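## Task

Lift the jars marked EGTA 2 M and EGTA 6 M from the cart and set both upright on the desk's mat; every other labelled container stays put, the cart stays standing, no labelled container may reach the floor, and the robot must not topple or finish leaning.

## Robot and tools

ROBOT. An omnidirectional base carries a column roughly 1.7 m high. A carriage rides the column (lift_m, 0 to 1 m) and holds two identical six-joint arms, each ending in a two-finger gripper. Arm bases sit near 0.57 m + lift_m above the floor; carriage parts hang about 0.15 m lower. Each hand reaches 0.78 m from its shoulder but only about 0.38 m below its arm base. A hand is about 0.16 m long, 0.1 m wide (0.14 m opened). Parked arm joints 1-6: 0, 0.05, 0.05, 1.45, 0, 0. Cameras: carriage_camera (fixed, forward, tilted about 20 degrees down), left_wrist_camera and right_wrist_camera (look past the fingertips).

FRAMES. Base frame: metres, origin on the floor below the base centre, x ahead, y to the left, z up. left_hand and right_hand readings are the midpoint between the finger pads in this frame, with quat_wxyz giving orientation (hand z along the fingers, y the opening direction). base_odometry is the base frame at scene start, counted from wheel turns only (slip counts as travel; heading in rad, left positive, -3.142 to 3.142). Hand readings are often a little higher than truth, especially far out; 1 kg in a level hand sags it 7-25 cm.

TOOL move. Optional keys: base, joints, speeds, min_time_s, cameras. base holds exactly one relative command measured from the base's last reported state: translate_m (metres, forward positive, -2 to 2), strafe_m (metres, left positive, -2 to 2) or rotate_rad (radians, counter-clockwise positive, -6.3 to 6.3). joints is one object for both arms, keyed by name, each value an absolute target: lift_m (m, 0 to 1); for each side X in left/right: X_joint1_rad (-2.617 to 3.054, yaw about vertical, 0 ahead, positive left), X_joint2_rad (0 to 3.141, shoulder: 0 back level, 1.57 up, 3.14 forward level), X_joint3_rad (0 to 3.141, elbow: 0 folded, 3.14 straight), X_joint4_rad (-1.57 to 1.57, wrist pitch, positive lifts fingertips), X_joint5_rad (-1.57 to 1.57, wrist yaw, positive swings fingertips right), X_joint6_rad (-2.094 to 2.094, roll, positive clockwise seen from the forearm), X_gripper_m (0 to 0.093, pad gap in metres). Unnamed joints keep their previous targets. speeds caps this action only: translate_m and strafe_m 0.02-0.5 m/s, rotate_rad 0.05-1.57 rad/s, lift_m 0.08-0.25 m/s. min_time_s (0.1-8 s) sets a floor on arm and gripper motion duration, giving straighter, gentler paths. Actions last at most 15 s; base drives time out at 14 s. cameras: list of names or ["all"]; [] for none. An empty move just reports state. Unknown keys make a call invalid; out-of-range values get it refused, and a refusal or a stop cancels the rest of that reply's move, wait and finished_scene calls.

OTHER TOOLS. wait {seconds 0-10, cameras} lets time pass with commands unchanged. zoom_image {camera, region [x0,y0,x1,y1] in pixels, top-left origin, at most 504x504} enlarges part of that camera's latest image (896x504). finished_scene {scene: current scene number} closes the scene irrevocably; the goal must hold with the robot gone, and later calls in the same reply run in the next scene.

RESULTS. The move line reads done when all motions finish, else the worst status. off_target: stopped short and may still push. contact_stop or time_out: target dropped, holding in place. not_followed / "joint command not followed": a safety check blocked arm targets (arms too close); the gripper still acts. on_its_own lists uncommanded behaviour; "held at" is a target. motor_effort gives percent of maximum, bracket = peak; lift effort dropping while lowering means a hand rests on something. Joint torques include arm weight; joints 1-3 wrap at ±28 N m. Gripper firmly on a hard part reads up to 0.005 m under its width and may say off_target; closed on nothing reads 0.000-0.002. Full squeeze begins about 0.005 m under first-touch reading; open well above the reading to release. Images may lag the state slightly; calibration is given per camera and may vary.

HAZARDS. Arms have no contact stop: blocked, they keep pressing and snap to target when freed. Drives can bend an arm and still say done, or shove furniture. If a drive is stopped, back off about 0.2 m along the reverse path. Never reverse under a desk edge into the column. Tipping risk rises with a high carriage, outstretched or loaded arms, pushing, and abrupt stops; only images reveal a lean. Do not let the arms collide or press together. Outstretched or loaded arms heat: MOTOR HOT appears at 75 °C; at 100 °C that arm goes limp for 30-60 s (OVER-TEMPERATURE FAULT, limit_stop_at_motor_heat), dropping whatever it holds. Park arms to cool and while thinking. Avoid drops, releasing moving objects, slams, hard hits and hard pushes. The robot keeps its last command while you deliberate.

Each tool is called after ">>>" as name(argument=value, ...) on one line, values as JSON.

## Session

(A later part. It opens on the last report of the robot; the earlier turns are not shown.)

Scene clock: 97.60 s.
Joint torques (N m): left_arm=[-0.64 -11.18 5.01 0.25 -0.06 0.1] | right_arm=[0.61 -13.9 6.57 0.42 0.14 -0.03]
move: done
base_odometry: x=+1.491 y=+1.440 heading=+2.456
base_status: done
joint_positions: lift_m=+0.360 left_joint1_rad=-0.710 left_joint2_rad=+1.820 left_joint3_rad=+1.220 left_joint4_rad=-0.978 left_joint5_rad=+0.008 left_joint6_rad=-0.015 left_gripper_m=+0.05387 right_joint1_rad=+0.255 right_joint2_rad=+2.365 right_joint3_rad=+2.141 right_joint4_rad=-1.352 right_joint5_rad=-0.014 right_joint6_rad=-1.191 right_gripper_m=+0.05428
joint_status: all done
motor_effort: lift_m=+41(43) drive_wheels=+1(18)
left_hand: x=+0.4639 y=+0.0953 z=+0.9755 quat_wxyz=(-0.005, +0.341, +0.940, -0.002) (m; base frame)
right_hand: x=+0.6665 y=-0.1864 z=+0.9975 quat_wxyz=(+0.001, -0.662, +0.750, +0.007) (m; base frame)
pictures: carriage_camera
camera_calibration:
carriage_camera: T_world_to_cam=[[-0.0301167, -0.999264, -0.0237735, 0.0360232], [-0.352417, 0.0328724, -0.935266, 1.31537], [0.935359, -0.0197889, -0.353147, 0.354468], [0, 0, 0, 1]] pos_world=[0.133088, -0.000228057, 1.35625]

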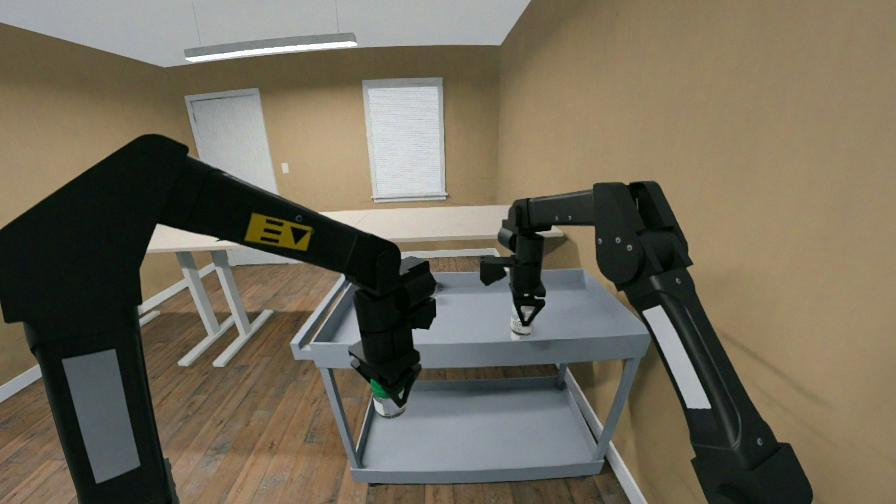

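>>> move(joints={"right_joint1_rad": 0.35, "right_joint2_rad": 1.6, "right_joint3_rad": 1.2, "right_joint4_rad": -1.17, "right_joint6_rad": -1.7}, min_time_s=2.5, cameras=["carriage_camera"])

Scene clock: 100.87 s.
Joint torques (N m): left_arm=[-0.72 -11.25 5.01 0.25 -0.06 0.1] | right_arm=[0.84 -8.66 5.86 0.37 0.13 -0.01]
move: done
base_odometry: x=+1.491 y=+1.440 heading=+2.456
base_status: not commanded
joint_positions: lift_m=+0.360 left_joint1_rad=-0.710 left_joint2_rad=+1.820 left_joint3_rad=+1.220 left_joint4_rad=-0.978 left_joint5_rad=+0.008 left_joint6_rad=-0.015 left_gripper_m=+0.05387 right_joint1_rad=+0.344 right_joint2_rad=+1.625 right_joint3_rad=+1.206 right_joint4_rad=-1.183 right_joint5_rad=-0.014 right_joint6_rad=-1.691 right_gripper_m=+0.05428
joint_status: all done
motor_effort: lift_m=+41(43) drive_wheels=+3(4)
left_hand: x=+0.4639 y=+0.0953 z=+0.9755 quat_wxyz=(-0.005, +0.341, +0.940, -0.002) (m; base frame)
right_hand: x=+0.4804 y=-0.2096 z=+1.0273 quat_wxyz=(-0.008, -0.850, +0.526, +0.015) (m; base frame)
pictures: carriage_camera
camera_calibration:
carriage_camera: T_world_to_cam=[[-0.0301167, -0.999264, -0.0237735, 0.0360232], [-0.352417, 0.0328724, -0.935266, 1.31537], [0.935359, -0.0197889, -0.353147, 0.354468], [0, 0, 0, 1]] pos_world=[0.133088, -0.000228057, 1.35625]

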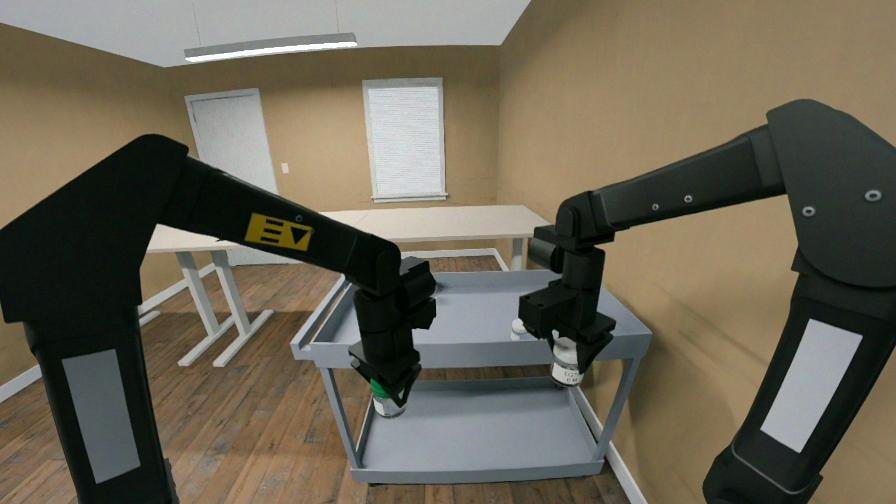

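>>> zoom_image(camera="carriage_camera", region=[540, 345, 600, 395])

Scaled by 8.400.

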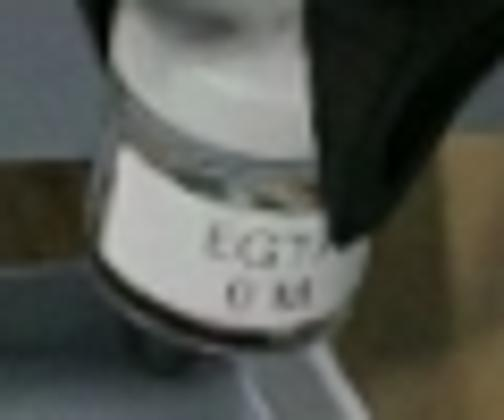

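>>> move(base={"strafe_m": 1.18}, speeds={"strafe_m": 0.3}, joints={"right_joint6_rad": 0, "left_joint1_rad": -0.4, "right_joint1_rad": 0.4, "lift_m": 0.45}, min_time_s=2, cameras=["carriage_camera"])

Scene clock: 110.07 s.
Joint torques (N m): left_arm=[-0.13 -11.22 5.03 0.26 -0.06 0.1] | right_arm=[0.59 -7.62 6.64 0.49 0.19 0.14]
move: done
base_odometry: x=+0.744 y=+0.526 heading=+2.457
base_status: done
joint_positions: lift_m=+0.450 left_joint1_rad=-0.403 left_joint2_rad=+1.820 left_joint3_rad=+1.220 left_joint4_rad=-0.978 left_joint5_rad=+0.007 left_joint6_rad=-0.015 left_gripper_m=+0.05386 right_joint1_rad=+0.398 right_joint2_rad=+1.614 right_joint3_rad=+1.198 right_joint4_rad=-1.179 right_joint5_rad=-0.011 right_joint6_rad=-0.008 right_gripper_m=+0.05429
joint_status: all done
motor_effort: lift_m=+42(51) drive_wheels=+0(19)
left_hand: x=+0.5158 y=+0.1780 z=+1.0655 quat_wxyz=(-0.004, +0.193, +0.981, -0.003) (m; base frame)
right_hand: x=+0.4743 y=-0.1967 z=+1.1183 quat_wxyz=(-0.013, -0.201, +0.979, +0.003) (m; base frame)
pictures: carriage_camera
camera_calibration:
carriage_camera: T_world_to_cam=[[-0.0301167, -0.999264, -0.0237735, 0.0381609], [-0.352417, 0.0328724, -0.935266, 1.39947], [0.935359, -0.0197889, -0.353147, 0.386223], [0, 0, 0, 1]] pos_world=[0.133088, -0.000228057, 1.44618]

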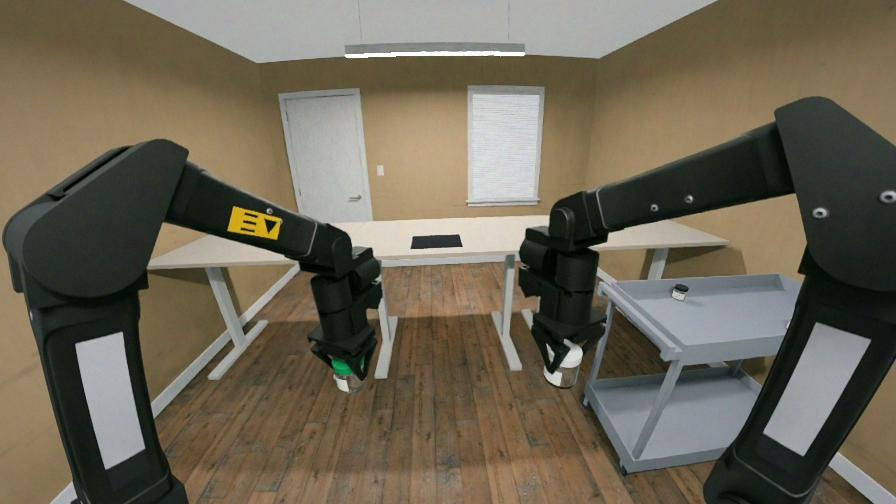

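>>> move(base={"translate_m": 0.75}, speeds={"translate_m": 0.25}, joints={"left_joint1_rad": -0.2, "right_joint1_rad": 0.2, "lift_m": 0.5}, cameras=["carriage_camera"])

Scene clock: 115.57 s.
Joint torques (N m): left_arm=[-0.61 -11.23 5.01 0.28 -0.03 0.09] | right_arm=[-0.02 -7.45 6.76 0.42 0.17 0.13]
move: done
base_odometry: x=+0.163 y=+1.000 heading=+2.457
base_status: done
joint_positions: lift_m=+0.500 left_joint1_rad=-0.198 left_joint2_rad=+1.818 left_joint3_rad=+1.220 left_joint4_rad=-0.980 left_joint5_rad=+0.005 left_joint6_rad=-0.014 left_gripper_m=+0.05386 right_joint1_rad=+0.202 right_joint2_rad=+1.612 right_joint3_rad=+1.197 right_joint4_rad=-1.175 right_joint5_rad=-0.009 right_joint6_rad=-0.007 right_gripper_m=+0.05428
joint_status: all done
motor_effort: lift_m=+42(51) drive_wheels=-3(24)
left_hand: x=+0.5350 y=+0.2407 z=+1.1159 quat_wxyz=(-0.004, +0.092, +0.996, -0.002) (m; base frame)
right_hand: x=+0.4910 y=-0.2478 z=+1.1683 quat_wxyz=(-0.010, -0.105, +0.994, +0.003) (m; base frame)
pictures: carriage_camera
camera_calibration:
carriage_camera: T_world_to_cam=[[-0.0301167, -0.999264, -0.0237735, 0.0393497], [-0.352417, 0.0328724, -0.935266, 1.44623], [0.935359, -0.0197889, -0.353147, 0.403882], [0, 0, 0, 1]] pos_world=[0.133088, -0.000228057, 1.49618]

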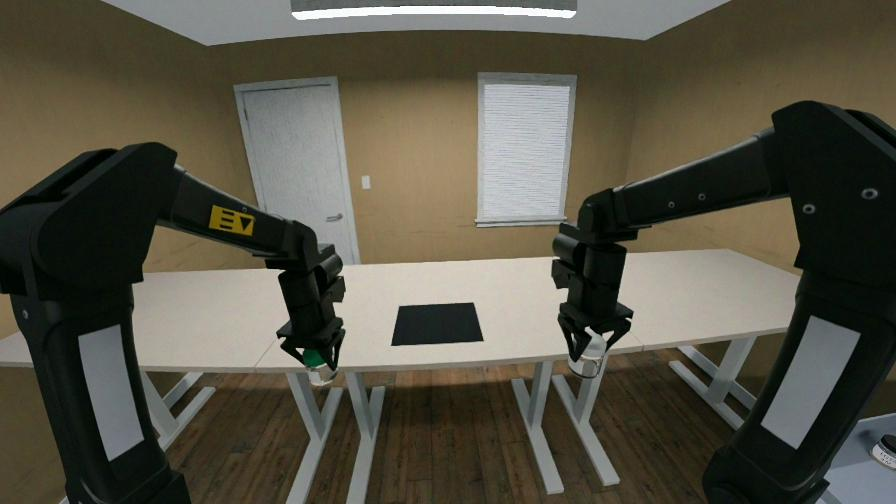

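>>> move(base={"translate_m": 0.37}, speeds={"translate_m": 0.12}, joints={"left_joint1_rad": -0.443, "left_joint2_rad": 2.138, "left_joint3_rad": 1.878, "left_joint4_rad": -1.28, "right_joint1_rad": 0.555, "right_joint2_rad": 2.266, "right_joint3_rad": 2.006, "right_joint4_rad": -1.28}, min_time_s=3)

Scene clock: 121.60 s.
Joint torques (N m): left_arm=[-1.2 -11.92 8.25 0.2 -0.03 0.09] | right_arm=[0.91 -10.37 8.77 0.38 0.16 0.13]
move: done
base_odometry: x=-0.124 y=+1.233 heading=+2.458
base_status: done
joint_positions: lift_m=+0.500 left_joint1_rad=-0.436 left_joint2_rad=+2.131 left_joint3_rad=+1.845 left_joint4_rad=-1.271 left_joint5_rad=+0.004 left_joint6_rad=-0.014 left_gripper_m=+0.05386 right_joint1_rad=+0.549 right_joint2_rad=+2.253 right_joint3_rad=+1.982 right_joint4_rad=-1.268 right_joint5_rad=-0.008 right_joint6_rad=-0.007 right_gripper_m=+0.05428
joint_status: all done
motor_effort: lift_m=+43(43) drive_wheels=-4(20)
left_hand: x=+0.5988 y=+0.1282 z=+1.1605 quat_wxyz=(+0.006, +0.210, +0.978, -0.004) (m; base frame)
right_hand: x=+0.6026 y=-0.0702 z=+1.1458 quat_wxyz=(+0.014, -0.275, +0.961, +0.008) (m; base frame)
pictures: carriage_camera, left_wrist_camera, right_wrist_camera
camera_calibration:
carriage_camera: T_world_to_cam=[[-0.0301167, -0.999264, -0.0237735, 0.0393497], [-0.352417, 0.0328724, -0.935266, 1.44623], [0.935359, -0.0197889, -0.353147, 0.403882], [0, 0, 0, 1]] pos_world=[0.133088, -0.000228057, 1.49618]
left_wrist_camera: T_world_to_cam=[[-0.422318, -0.906172, 0.0223407, 0.345037], [-0.727631, 0.353602, 0.587808, -0.287857], [-0.540555, 0.231986, -0.808692, 1.35446], [0, 0, 0, 1]] pos_world=[0.668421, 0.100234, 1.25684]
right_wrist_camera: T_world_to_cam=[[0.471083, -0.882088, 0.000755917, -0.342531], [-0.749055, -0.399583, 0.528442, -0.175326], [-0.46583, -0.249506, -0.848969, 1.359], [0, 0, 0, 1]] pos_world=[0.663098, -0.0331198, 1.24666]

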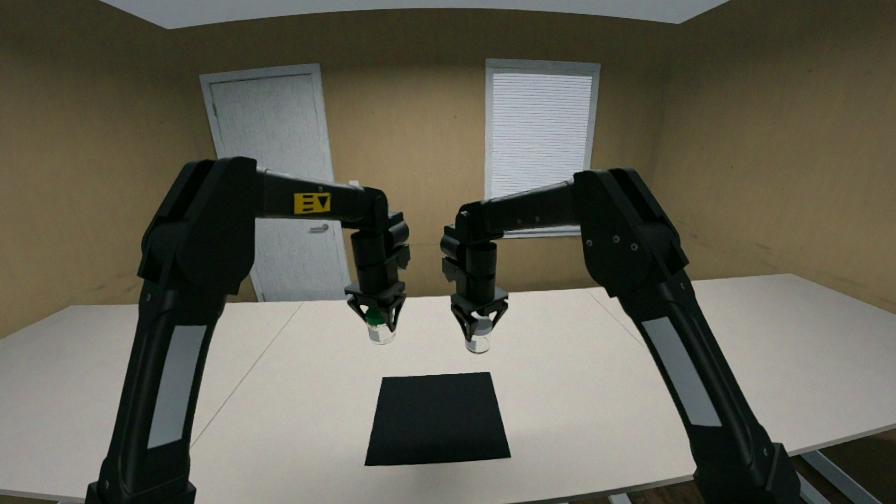

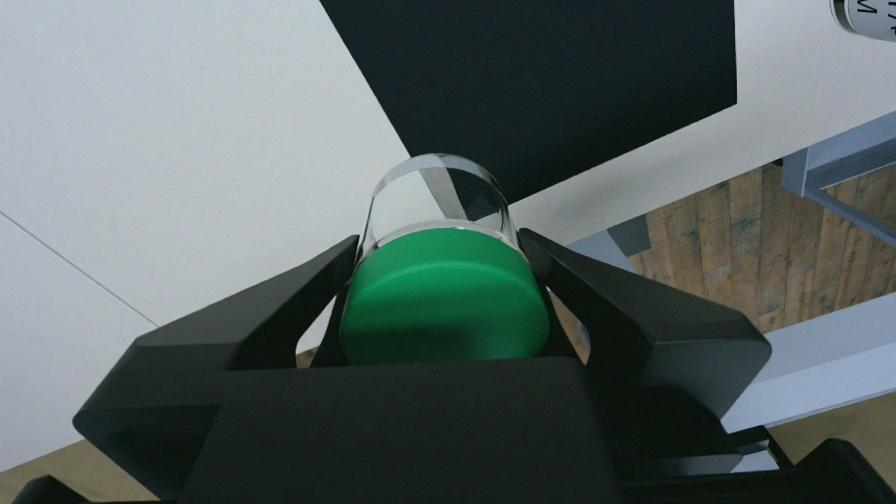

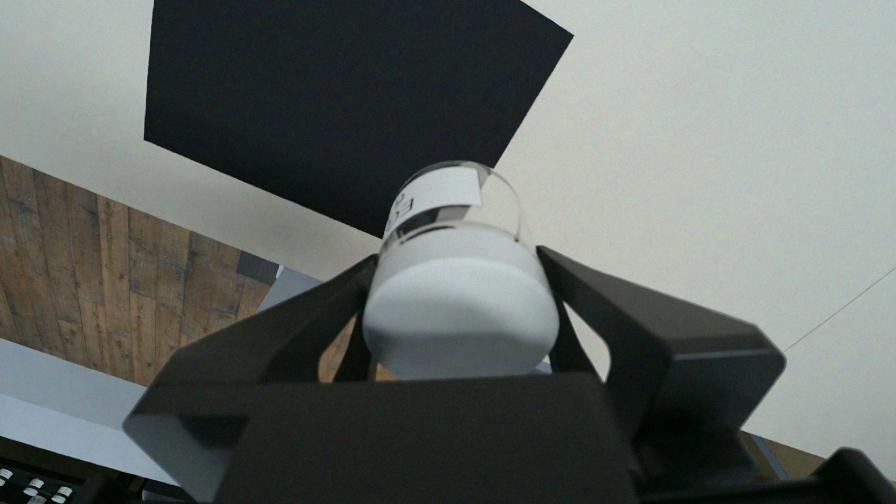

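>>> move(joints={"left_joint1_rad": -0.49, "left_joint4_rad": -1.3, "right_joint1_rad": 0.58, "right_joint4_rad": -1.315, "lift_m": 0.345}, min_time_s=1.5)

Scene clock: 125.27 s.
Joint torques (N m): left_arm=[-0.99 -13.26 7.39 0.16 -0.03 0.09] | right_arm=[0.65 -11.55 7.72 0.31 0.17 0.14]
move: done
base_odometry: x=-0.124 y=+1.233 heading=+2.458
base_status: not commanded
joint_positions: lift_m=+0.345 left_joint1_rad=-0.484 left_joint2_rad=+2.144 left_joint3_rad=+1.855 left_joint4_rad=-1.290 left_joint5_rad=+0.004 left_joint6_rad=-0.014 left_gripper_m=+0.05386 right_joint1_rad=+0.574 right_joint2_rad=+2.266 right_joint3_rad=+1.993 right_joint4_rad=-1.302 right_joint5_rad=-0.008 right_joint6_rad=-0.007 right_gripper_m=+0.05428
joint_status: all done
motor_effort: lift_m=+36(37) drive_wheels=+7(8)
left_hand: x=+0.5877 y=+0.1116 z=+1.0034 quat_wxyz=(-0.005, +0.233, +0.972, -0.001) (m; base frame)
right_hand: x=+0.5912 y=-0.0641 z=+0.9883 quat_wxyz=(-0.003, -0.287, +0.958, +0.003) (m; base frame)
pictures: carriage_camera, left_wrist_camera, right_wrist_camera
camera_calibration:
carriage_camera: T_world_to_cam=[[-0.0301167, -0.999264, -0.0237735, 0.0356779], [-0.352417, 0.0328724, -0.935266, 1.30178], [0.935359, -0.0197889, -0.353147, 0.349338], [0, 0, 0, 1]] pos_world=[0.133088, -0.000228057, 1.34173]
left_wrist_camera: T_world_to_cam=[[-0.464595, -0.885242, 0.022335, 0.351383], [-0.698262, 0.381742, 0.60556, -0.235888], [-0.544593, 0.265744, -0.795486, 1.21062], [0, 0, 0, 1]] pos_world=[0.657837, 0.0793911, 1.09803]
right_wrist_camera: T_world_to_cam=[[0.493197, -0.869913, 0.00292, -0.346169], [-0.721857, -0.407379, 0.559433, -0.145436], [-0.485468, -0.278019, -0.828871, 1.21142], [0, 0, 0, 1]] pos_world=[0.653849, -0.0235881, 1.08648]

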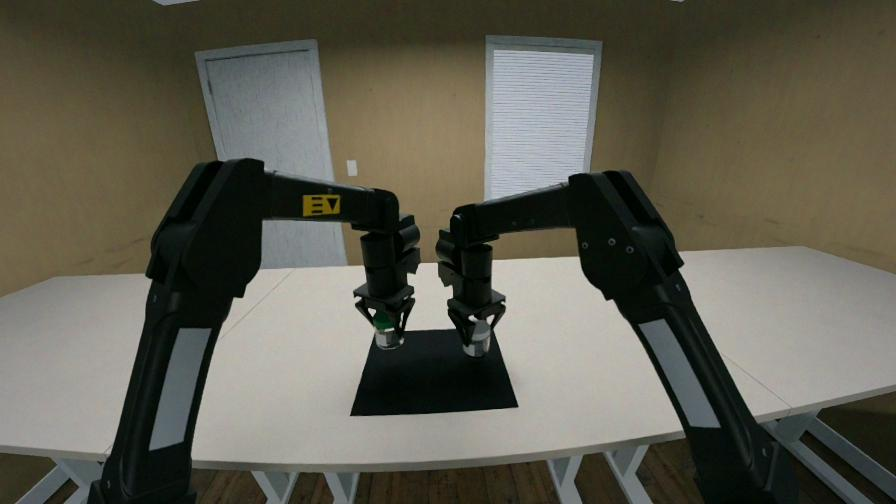

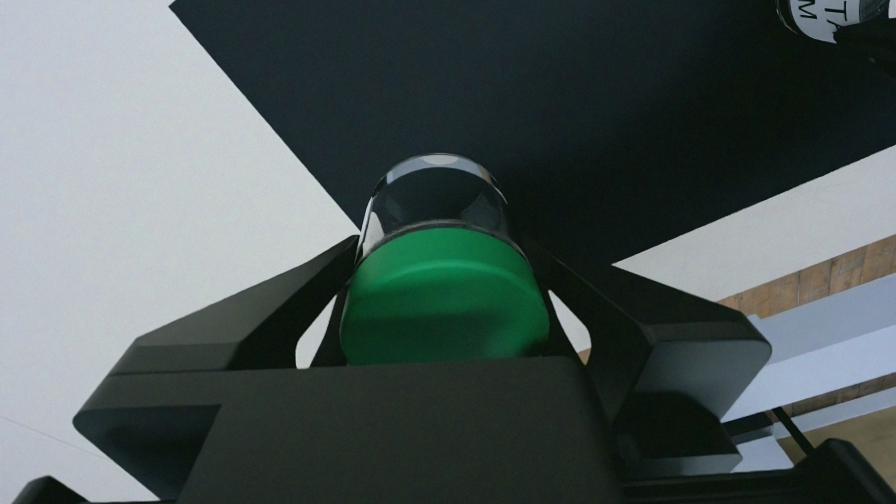

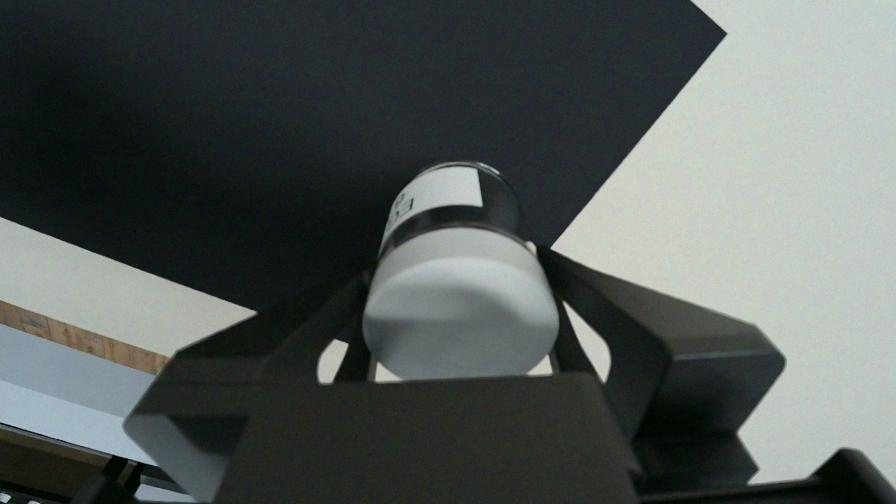

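>>> move(joints={"lift_m": 0.322}, speeds={"lift_m": 0.08}, cameras=["carriage_camera"])

>>> zoom_image(camera="carriage_camera", region=[330, 270, 530, 420])

Scene clock: 126.77 s.
Joint torques (N m): left_arm=[-0.98 -13.27 7.49 0.2 -0.03 0.09] | right_arm=[0.69 -11.79 7.62 0.31 0.16 0.13]
move: done
base_odometry: x=-0.124 y=+1.233 heading=+2.458
base_status: not commanded
joint_positions: lift_m=+0.322 left_joint1_rad=-0.484 left_joint2_rad=+2.145 left_joint3_rad=+1.856 left_joint4_rad=-1.295 left_joint5_rad=+0.004 left_joint6_rad=-0.014 left_gripper_m=+0.05386 right_joint1_rad=+0.574 right_joint2_rad=+2.266 right_joint3_rad=+1.994 right_joint4_rad=-1.308 right_joint5_rad=-0.008 right_joint6_rad=-0.007 right_gripper_m=+0.05428
joint_status: all done
motor_effort: lift_m=+36(36) drive_wheels=-3(8)
left_hand: x=+0.5869 y=+0.1121 z=+0.9803 quat_wxyz=(-0.007, +0.233, +0.972, +0.000) (m; base frame)
right_hand: x=+0.5903 y=-0.0649 z=+0.9657 quat_wxyz=(-0.006, -0.287, +0.958, +0.002) (m; base frame)
pictures: carriage_camera
camera_calibration:
carriage_camera: T_world_to_cam=[[-0.0301167, -0.999264, -0.0237735, 0.0351323], [-0.352417, 0.0328724, -0.935266, 1.28032], [0.935359, -0.0197889, -0.353147, 0.341234], [0, 0, 0, 1]] pos_world=[0.133088, -0.000228057, 1.31878]

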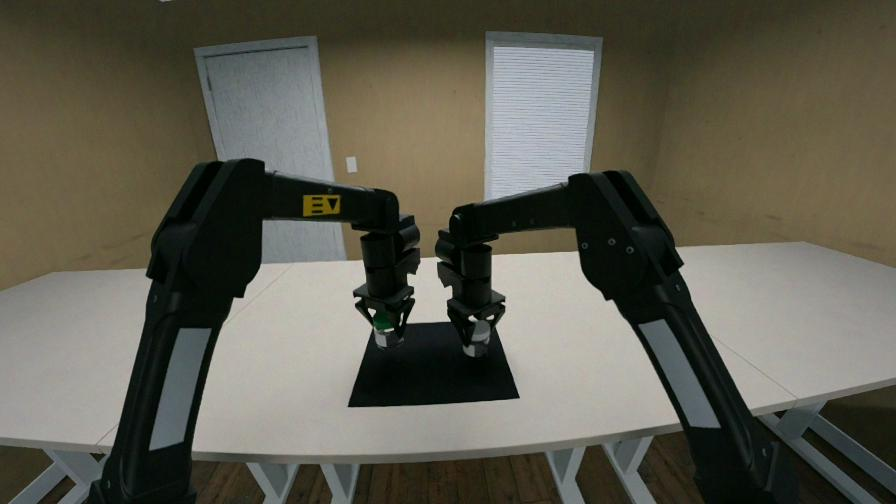

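Scaled by 2.520.

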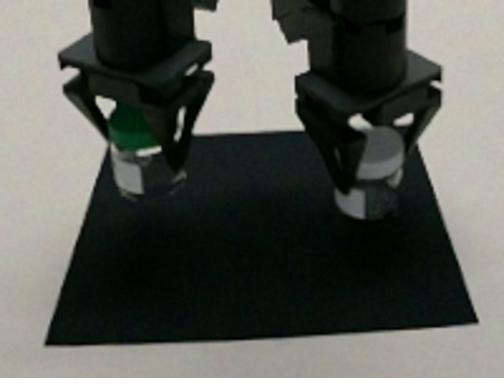

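>>> move(joints={"lift_m": 0.31}, speeds={"lift_m": 0.08}, cameras=["right_wrist_camera"])

>>> move(joints={"lift_m": 0.302}, speeds={"lift_m": 0.08}, cameras=["carriage_camera", "right_wrist_camera"])

>>> zoom_image(camera="carriage_camera", region=[330, 270, 530, 420])

Scene clock: 128.13 s.
Joint torques (N m): left_arm=[-0.98 -13.3 7.09 0.21 -0.02 0.09] | right_arm=[0.83 -10.48 5.98 0.66 0.14 0.13]
move: done
base_odometry: x=-0.124 y=+1.233 heading=+2.458
base_status: not commanded
joint_positions: lift_m=+0.310 left_joint1_rad=-0.484 left_joint2_rad=+2.145 left_joint3_rad=+1.856 left_joint4_rad=-1.296 left_joint5_rad=+0.004 left_joint6_rad=-0.014 left_gripper_m=+0.05386 right_joint1_rad=+0.574 right_joint2_rad=+2.253 right_joint3_rad=+2.013 right_joint4_rad=-1.331 right_joint5_rad=-0.008 right_joint6_rad=-0.007 right_gripper_m=+0.05428
joint_status: all done
motor_effort: lift_m=+34(35) drive_wheels=-2(7)
left_hand: x=+0.5869 y=+0.1121 z=+0.9685 quat_wxyz=(-0.007, +0.233, +0.972, +0.000) (m; base frame)
right_hand: x=+0.5899 y=-0.0651 z=+0.9639 quat_wxyz=(-0.002, -0.287, +0.958, +0.004) (m; base frame)
pictures: right_wrist_camera
camera_calibration:
right_wrist_camera: T_world_to_cam=[[0.493188, -0.869917, 0.00307786, -0.346402], [-0.723759, -0.408357, 0.556253, -0.128954], [-0.482638, -0.276565, -0.831007, 1.1908], [0, 0, 0, 1]] pos_world=[0.652234, -0.0246667, 1.06236]

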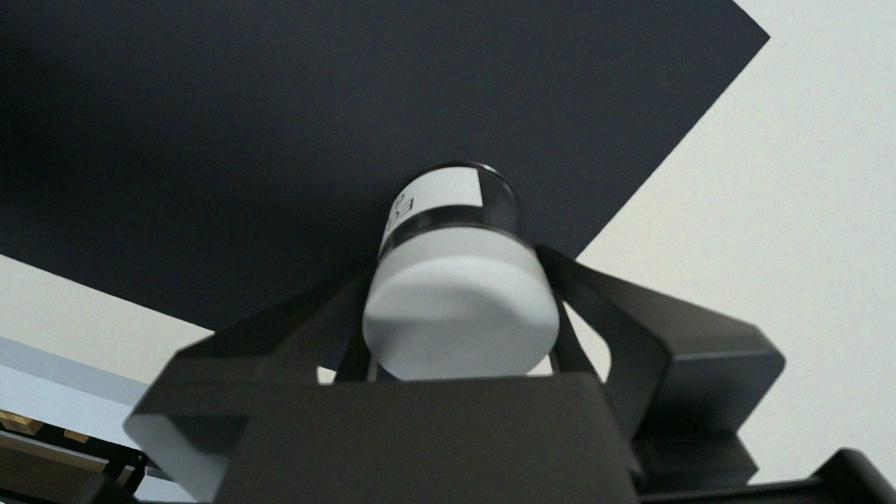

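Scene clock: 128.60 s.
Joint torques (N m): left_arm=[-0.96 -13.63 7.21 0.24 -0.03 0.09] | right_arm=[0.84 -9.01 5.33 0.81 0.13 0.13]
move: done
base_odometry: x=-0.124 y=+1.233 heading=+2.458
base_status: not commanded
joint_positions: lift_m=+0.302 left_joint1_rad=-0.484 left_joint2_rad=+2.147 left_joint3_rad=+1.856 left_joint4_rad=-1.297 left_joint5_rad=+0.004 left_joint6_rad=-0.014 left_gripper_m=+0.05386 right_joint1_rad=+0.574 right_joint2_rad=+2.240 right_joint3_rad=+2.021 right_joint4_rad=-1.342 right_joint5_rad=-0.008 right_joint6_rad=-0.007 right_gripper_m=+0.05428
joint_status: all done
motor_effort: lift_m=+33(34) drive_wheels=-2(8)
left_hand: x=+0.5866 y=+0.1122 z=+0.9600 quat_wxyz=(-0.008, +0.233, +0.972, +0.000) (m; base frame)
right_hand: x=+0.5897 y=-0.0652 z=+0.9636 quat_wxyz=(+0.003, -0.287, +0.958, +0.005) (m; base frame)
pictures: carriage_camera, right_wrist_camera
camera_calibration:
carriage_camera: T_world_to_cam=[[-0.0301167, -0.999264, -0.0237735, 0.0346614], [-0.352417, 0.0328724, -0.935266, 1.26179], [0.935359, -0.0197889, -0.353147, 0.334239], [0, 0, 0, 1]] pos_world=[0.133088, -0.000228057, 1.29897]
right_wrist_camera: T_world_to_cam=[[0.493164, -0.869933, 0.00247564, -0.345818], [-0.728532, -0.411445, 0.54768, -0.118039], [-0.475427, -0.2719, -0.836684, 1.19191], [0, 0, 0, 1]] pos_world=[0.651215, -0.0253253, 1.06275]

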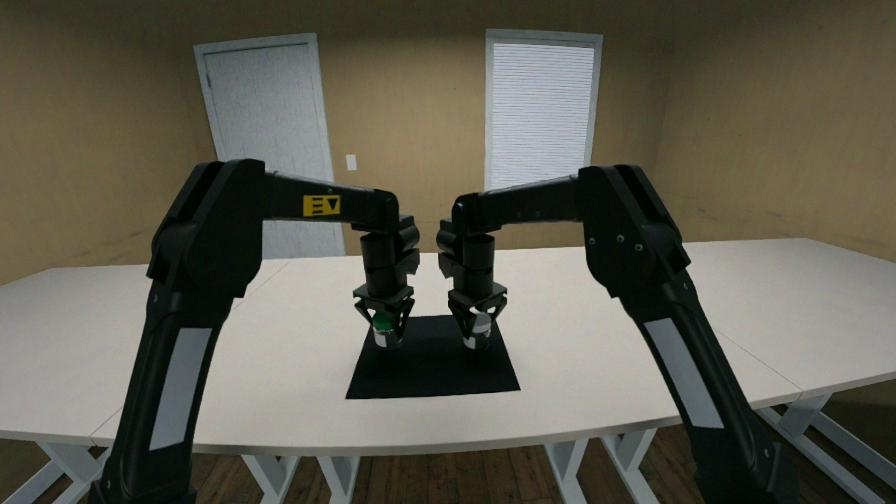

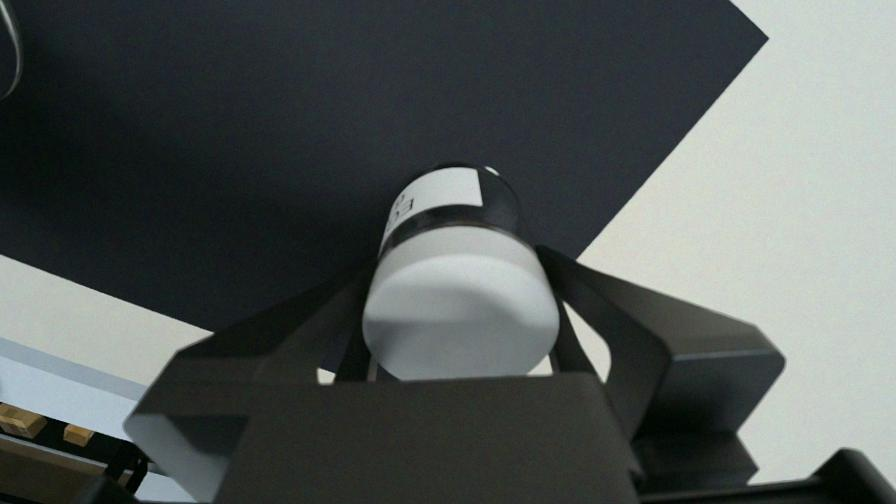

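Scaled by 2.520.

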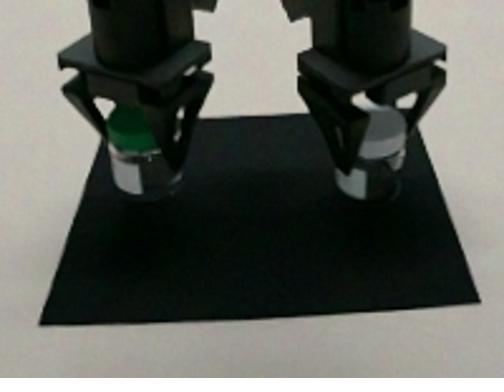

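>>> move(joints={"lift_m":0.31}, speeds={"lift_m":0.08}, cameras=[])

>>> move(joints={"right_gripper_m":0.093}, min_time_s=2, cameras=["right_wrist_camera"])

Scene clock: 131.83 s.
Joint torques (N m): left_arm=[-0.91 -13.57 7.27 0.3 -0.04 0.09] | right_arm=[0.84 -10.04 5.9 0.66 0.14 0.14]
move: done
base_odometry: x=-0.124 y=+1.233 heading=+2.458
base_status: not commanded
joint_positions: lift_m=+0.310 left_joint1_rad=-0.484 left_joint2_rad=+2.148 left_joint3_rad=+1.858 left_joint4_rad=-1.298 left_joint5_rad=+0.004 left_joint6_rad=-0.014 left_gripper_m=+0.05386 right_joint1_rad=+0.574 right_joint2_rad=+2.249 right_joint3_rad=+2.014 right_joint4_rad=-1.333 right_joint5_rad=-0.007 right_joint6_rad=-0.007 right_gripper_m=+0.05428
joint_status: all done
motor_effort: lift_m=+43(50) drive_wheels=+7(8)
left_hand: x=+0.5867 y=+0.1122 z=+0.9674 quat_wxyz=(-0.009, +0.233, +0.972, +0.000) (m; base frame)
right_hand: x=+0.5900 y=-0.0651 z=+0.9651 quat_wxyz=(+0.000, -0.287, +0.958, +0.004) (m; base frame)
pictures: none
No camera images: "cameras" was empty.

Scene clock: 134.13 s.
Joint torques (N m): left_arm=[-1.01 -13.59 7.09 0.22 -0.03 0.09] | right_arm=[0.8 -10.18 5.9 0.59 0.15 0.13]
move: done
base_odometry: x=-0.124 y=+1.233 heading=+2.458
base_status: not commanded
joint_positions: lift_m=+0.310 left_joint1_rad=-0.484 left_joint2_rad=+2.148 left_joint3_rad=+1.858 left_joint4_rad=-1.298 left_joint5_rad=+0.004 left_joint6_rad=-0.014 left_gripper_m=+0.05386 right_joint1_rad=+0.574 right_joint2_rad=+2.251 right_joint3_rad=+2.014 right_joint4_rad=-1.328 right_joint5_rad=-0.007 right_joint6_rad=-0.007 right_gripper_m=+0.09290
joint_status: all done
motor_effort: lift_m=+43(43) drive_wheels=+7(7)
left_hand: x=+0.5867 y=+0.1122 z=+0.9674 quat_wxyz=(-0.009, +0.233, +0.972, +0.000) (m; base frame)
right_hand: x=+0.5911 y=-0.0644 z=+0.9646 quat_wxyz=(+0.002, -0.287, +0.958, +0.004) (m; base frame)
pictures: right_wrist_camera
camera_calibration:
right_wrist_camera: T_world_to_cam=[[0.493164, -0.86993, 0.00339343, -0.346748], [-0.727532, -0.410294, 0.54987, -0.119971], [-0.476956, -0.273645, -0.835243, 1.19303], [0, 0, 0, 1]] pos_world=[0.652745, -0.0244021, 1.06362]

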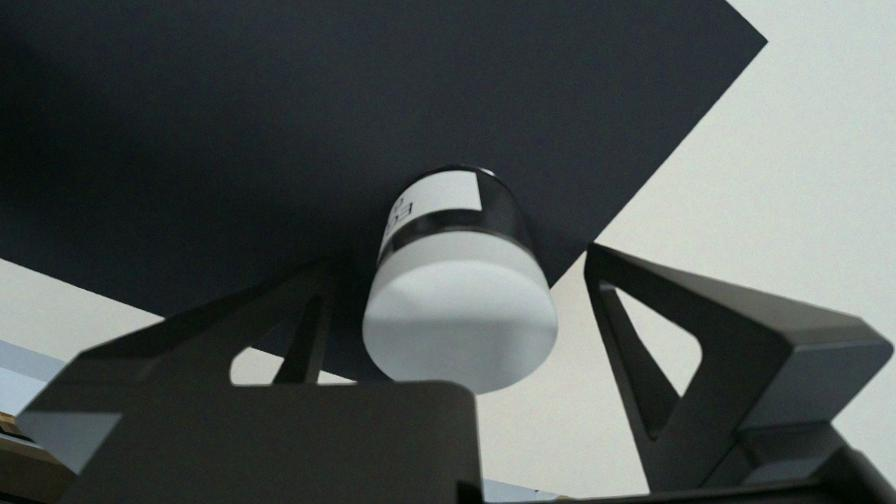

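>>> move(joints={"lift_m":0.42}, speeds={"lift_m":0.08}, cameras=["right_wrist_camera"])

>>> move(joints={"right_joint1_rad":0,"right_joint2_rad":0.05,"right_joint3_rad":0.05,"right_joint4_rad":1.45}, min_time_s=3, cameras=["carriage_camera"])

>>> move(joints={"lift_m":0.295}, speeds={"lift_m":0.08}, cameras=["left_wrist_camera"])

>>> move(joints={"lift_m":0.288}, speeds={"lift_m":0.08}, cameras=[])

Scene clock: 137.10 s.
Joint torques (N m): left_arm=[-0.99 -13.68 7.24 0.22 -0.03 0.09] | right_arm=[0.81 -10.73 6.16 0.54 0.15 0.13]
move: done
base_odometry: x=-0.124 y=+1.233 heading=+2.458
base_status: not commanded
joint_positions: lift_m=+0.420 left_joint1_rad=-0.484 left_joint2_rad=+2.148 left_joint3_rad=+1.858 left_joint4_rad=-1.298 left_joint5_rad=+0.004 left_joint6_rad=-0.014 left_gripper_m=+0.05386 right_joint1_rad=+0.574 right_joint2_rad=+2.257 right_joint3_rad=+2.009 right_joint4_rad=-1.324 right_joint5_rad=-0.007 right_joint6_rad=-0.007 right_gripper_m=+0.09290
joint_status: all done
motor_effort: lift_m=+41(50) drive_wheels=-3(8)
left_hand: x=+0.5866 y=+0.1122 z=+1.0773 quat_wxyz=(-0.009, +0.233, +0.972, +0.000) (m; base frame)
right_hand: x=+0.5905 y=-0.0648 z=+1.0706 quat_wxyz=(-0.002, -0.287, +0.958, +0.003) (m; base frame)
pictures: right_wrist_camera
camera_calibration:
right_wrist_camera: T_world_to_cam=[[0.49319, -0.869913, 0.00388409, -0.347686], [-0.723632, -0.407771, 0.556848, -0.188388], [-0.482825, -0.277442, -0.830606, 1.27941], [0, 0, 0, 1]] pos_world=[0.652883, -0.0243133, 1.16894]

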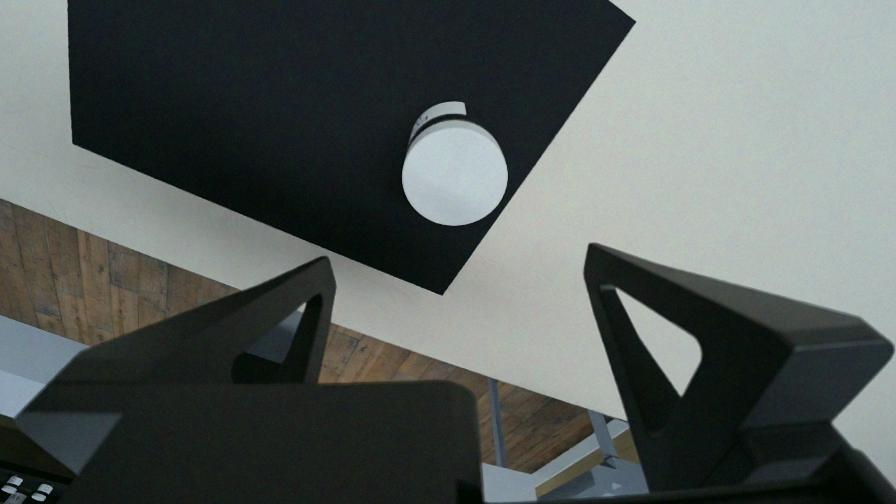

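Scene clock: 140.47 s.
Joint torques (N m): left_arm=[-0.98 -13.64 7.08 0.23 -0.03 0.09] | right_arm=[-0.43 2.45 5.39 0 0.15 0.14]
move: done
base_odometry: x=-0.124 y=+1.233 heading=+2.458
base_status: not commanded
joint_positions: lift_m=+0.420 left_joint1_rad=-0.484 left_joint2_rad=+2.148 left_joint3_rad=+1.858 left_joint4_rad=-1.299 left_joint5_rad=+0.004 left_joint6_rad=-0.014 left_gripper_m=+0.05386 right_joint1_rad=+0.006 right_joint2_rad=+0.058 right_joint3_rad=+0.056 right_joint4_rad=+1.436 right_joint5_rad=-0.007 right_joint6_rad=-0.007 right_gripper_m=+0.09290
joint_status: all done
motor_effort: lift_m=+42(43) drive_wheels=-3(7)
left_hand: x=+0.5866 y=+0.1122 z=+1.0773 quat_wxyz=(-0.009, +0.233, +0.972, +0.000) (m; base frame)
right_hand: x=+0.2574 y=-0.3030 z=+1.4329 quat_wxyz=(+0.998, -0.004, +0.068, -0.001) (m; base frame)
pictures: carriage_camera
camera_calibration:
carriage_camera: T_world_to_cam=[[-0.0301167, -0.999264, -0.0237735, 0.0374492], [-0.352417, 0.0328724, -0.935266, 1.37147], [0.935359, -0.0197889, -0.353147, 0.37565], [0, 0, 0, 1]] pos_world=[0.133088, -0.000228057, 1.41624]

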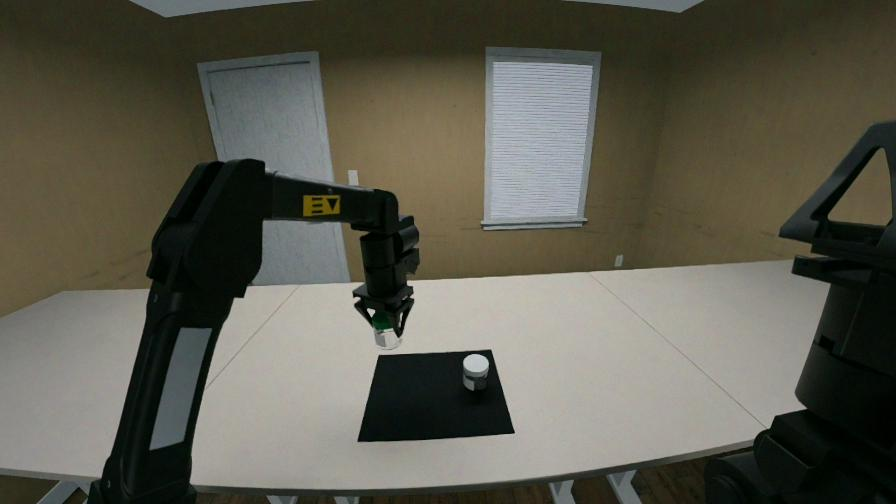

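Scene clock: 142.40 s.
Joint torques (N m): left_arm=[-1.14 -13.68 7.05 0.24 -0.02 0.09] | right_arm=[-0.43 2.74 5.86 -0.08 0.15 0.13]
move: done
base_odometry: x=-0.124 y=+1.233 heading=+2.458
base_status: not commanded
joint_positions: lift_m=+0.295 left_joint1_rad=-0.484 left_joint2_rad=+2.148 left_joint3_rad=+1.859 left_joint4_rad=-1.299 left_joint5_rad=+0.004 left_joint6_rad=-0.014 left_gripper_m=+0.05386 right_joint1_rad=+0.006 right_joint2_rad=+0.055 right_joint3_rad=+0.052 right_joint4_rad=+1.442 right_joint5_rad=-0.007 right_joint6_rad=-0.007 right_gripper_m=+0.09290
joint_status: all done
motor_effort: lift_m=+35(37) drive_wheels=-2(8)
left_hand: x=+0.5866 y=+0.1122 z=+0.9528 quat_wxyz=(-0.009, +0.233, +0.972, +0.000) (m; base frame)
right_hand: x=+0.2564 y=-0.3030 z=+1.3075 quat_wxyz=(+0.998, -0.004, +0.066, -0.001) (m; base frame)
pictures: left_wrist_camera
camera_calibration:
left_wrist_camera: T_world_to_cam=[[-0.464421, -0.885333, 0.0223297, 0.352426], [-0.693532, 0.379256, 0.612518, -0.215378], [-0.550751, 0.26898, -0.790141, 1.16782], [0, 0, 0, 1]] pos_world=[0.657482, 0.0795773, 1.0468]

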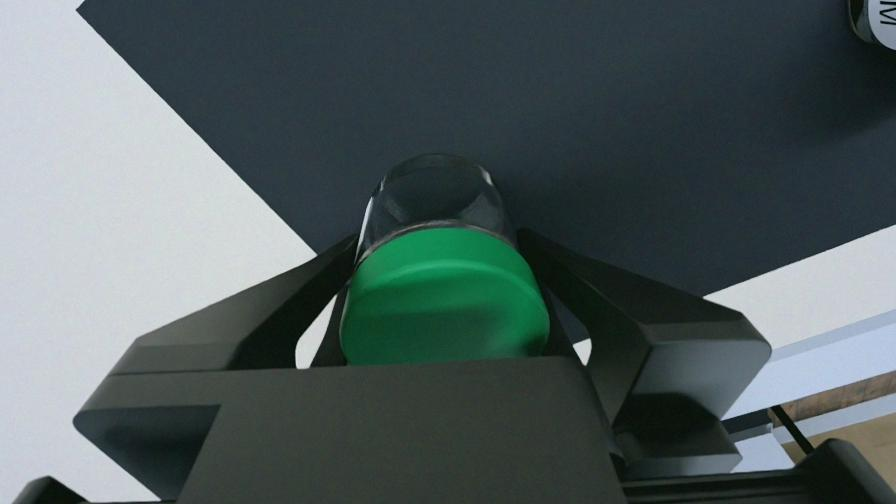

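Scene clock: 142.97 s.
Joint torques (N m): left_arm=[-1.18 -13.83 7.04 0.26 -0.03 0.09] | right_arm=[-0.4 2.77 5.74 -0.09 0.14 0.14]
move: done
base_odometry: x=-0.124 y=+1.233 heading=+2.458
base_status: not commanded
joint_positions: lift_m=+0.288 left_joint1_rad=-0.484 left_joint2_rad=+2.150 left_joint3_rad=+1.859 left_joint4_rad=-1.299 left_joint5_rad=+0.004 left_joint6_rad=-0.014 left_gripper_m=+0.05386 right_joint1_rad=+0.006 right_joint2_rad=+0.054 right_joint3_rad=+0.051 right_joint4_rad=+1.444 right_joint5_rad=-0.007 right_joint6_rad=-0.007 right_gripper_m=+0.09290
joint_status: all done
motor_effort: lift_m=+36(37) drive_wheels=+8(9)
left_hand: x=+0.5865 y=+0.1123 z=+0.9451 quat_wxyz=(-0.010, +0.233, +0.972, +0.000) (m; base frame)
right_hand: x=+0.2562 y=-0.3030 z=+1.3001 quat_wxyz=(+0.998, -0.004, +0.065, -0.001) (m; base frame)
pictures: none
No camera images: "cameras" was empty.

>>> move(joints={"lift_m":0.282}, speeds={"lift_m":0.08}, cameras=[])

>>> move(joints={"lift_m":0.277}, speeds={"lift_m":0.08}, cameras=["left_wrist_camera"])

Scene clock: 143.90 s.
Joint torques (N m): left_arm=[-0.98 -13.49 6.43 0.28 -0.02 0.09] | right_arm=[-0.43 2.74 5.87 -0.11 0.15 0.13]
move: done
base_odometry: x=-0.124 y=+1.233 heading=+2.458
base_status: not commanded
joint_positions: lift_m=+0.282 left_joint1_rad=-0.484 left_joint2_rad=+2.146 left_joint3_rad=+1.866 left_joint4_rad=-1.305 left_joint5_rad=+0.004 left_joint6_rad=-0.013 left_gripper_m=+0.05386 right_joint1_rad=+0.006 right_joint2_rad=+0.054 right_joint3_rad=+0.051 right_joint4_rad=+1.444 right_joint5_rad=-0.007 right_joint6_rad=-0.007 right_gripper_m=+0.09290
joint_status: all done
motor_effort: lift_m=+34(35) drive_wheels=-3(8)
left_hand: x=+0.5870 y=+0.1122 z=+0.9424 quat_wxyz=(-0.008, +0.233, +0.972, +0.000) (m; base frame)
right_hand: x=+0.2561 y=-0.3030 z=+1.2942 quat_wxyz=(+0.998, -0.004, +0.065, -0.001) (m; base frame)
pictures: none
No camera images: "cameras" was empty.

Scene clock: 144.33 s.
Joint torques (N m): left_arm=[-0.99 -12.67 6.12 0.37 -0.06 0.08] | right_arm=[-0.42 2.78 6 -0.11 0.14 0.13]
move: done
base_odometry: x=-0.124 y=+1.233 heading=+2.458
base_status: not commanded
joint_positions: lift_m=+0.277 left_joint1_rad=-0.484 left_joint2_rad=+2.138 left_joint3_rad=+1.871 left_joint4_rad=-1.311 left_joint5_rad=+0.004 left_joint6_rad=-0.013 left_gripper_m=+0.05386 right_joint1_rad=+0.006 right_joint2_rad=+0.054 right_joint3_rad=+0.050 right_joint4_rad=+1.444 right_joint5_rad=-0.007 right_joint6_rad=-0.007 right_gripper_m=+0.09290
joint_status: all done
motor_effort: lift_m=+33(34) drive_wheels=-3(7)
left_hand: x=+0.5869 y=+0.1122 z=+0.9421 quat_wxyz=(-0.004, +0.233, +0.972, -0.001) (m; base frame)
right_hand: x=+0.2562 y=-0.3030 z=+1.2891 quat_wxyz=(+0.998, -0.004, +0.065, -0.001) (m; base frame)
pictures: left_wrist_camera
camera_calibration:
left_wrist_camera: T_world_to_cam=[[-0.464968, -0.885065, 0.0215758, 0.353798], [-0.698942, 0.381928, 0.604658, -0.198304], [-0.543402, 0.266066, -0.796193, 1.16123], [0, 0, 0, 1]] pos_world=[0.656917, 0.0799077, 1.03684]

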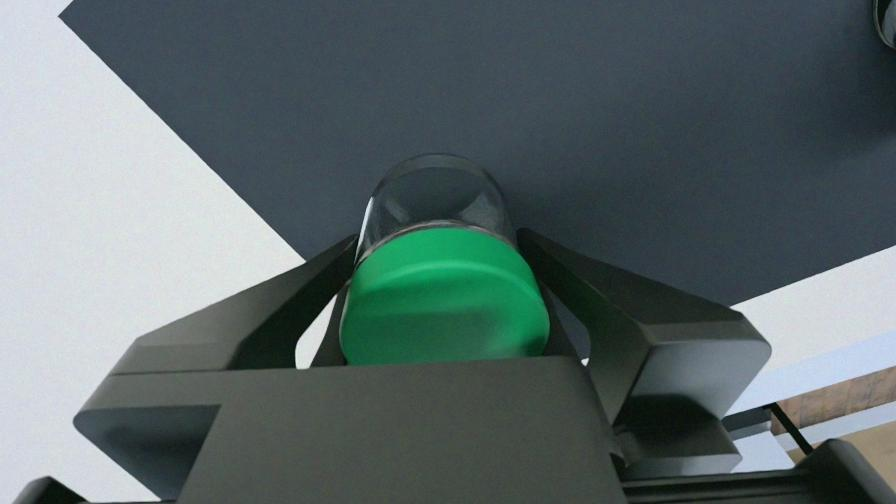

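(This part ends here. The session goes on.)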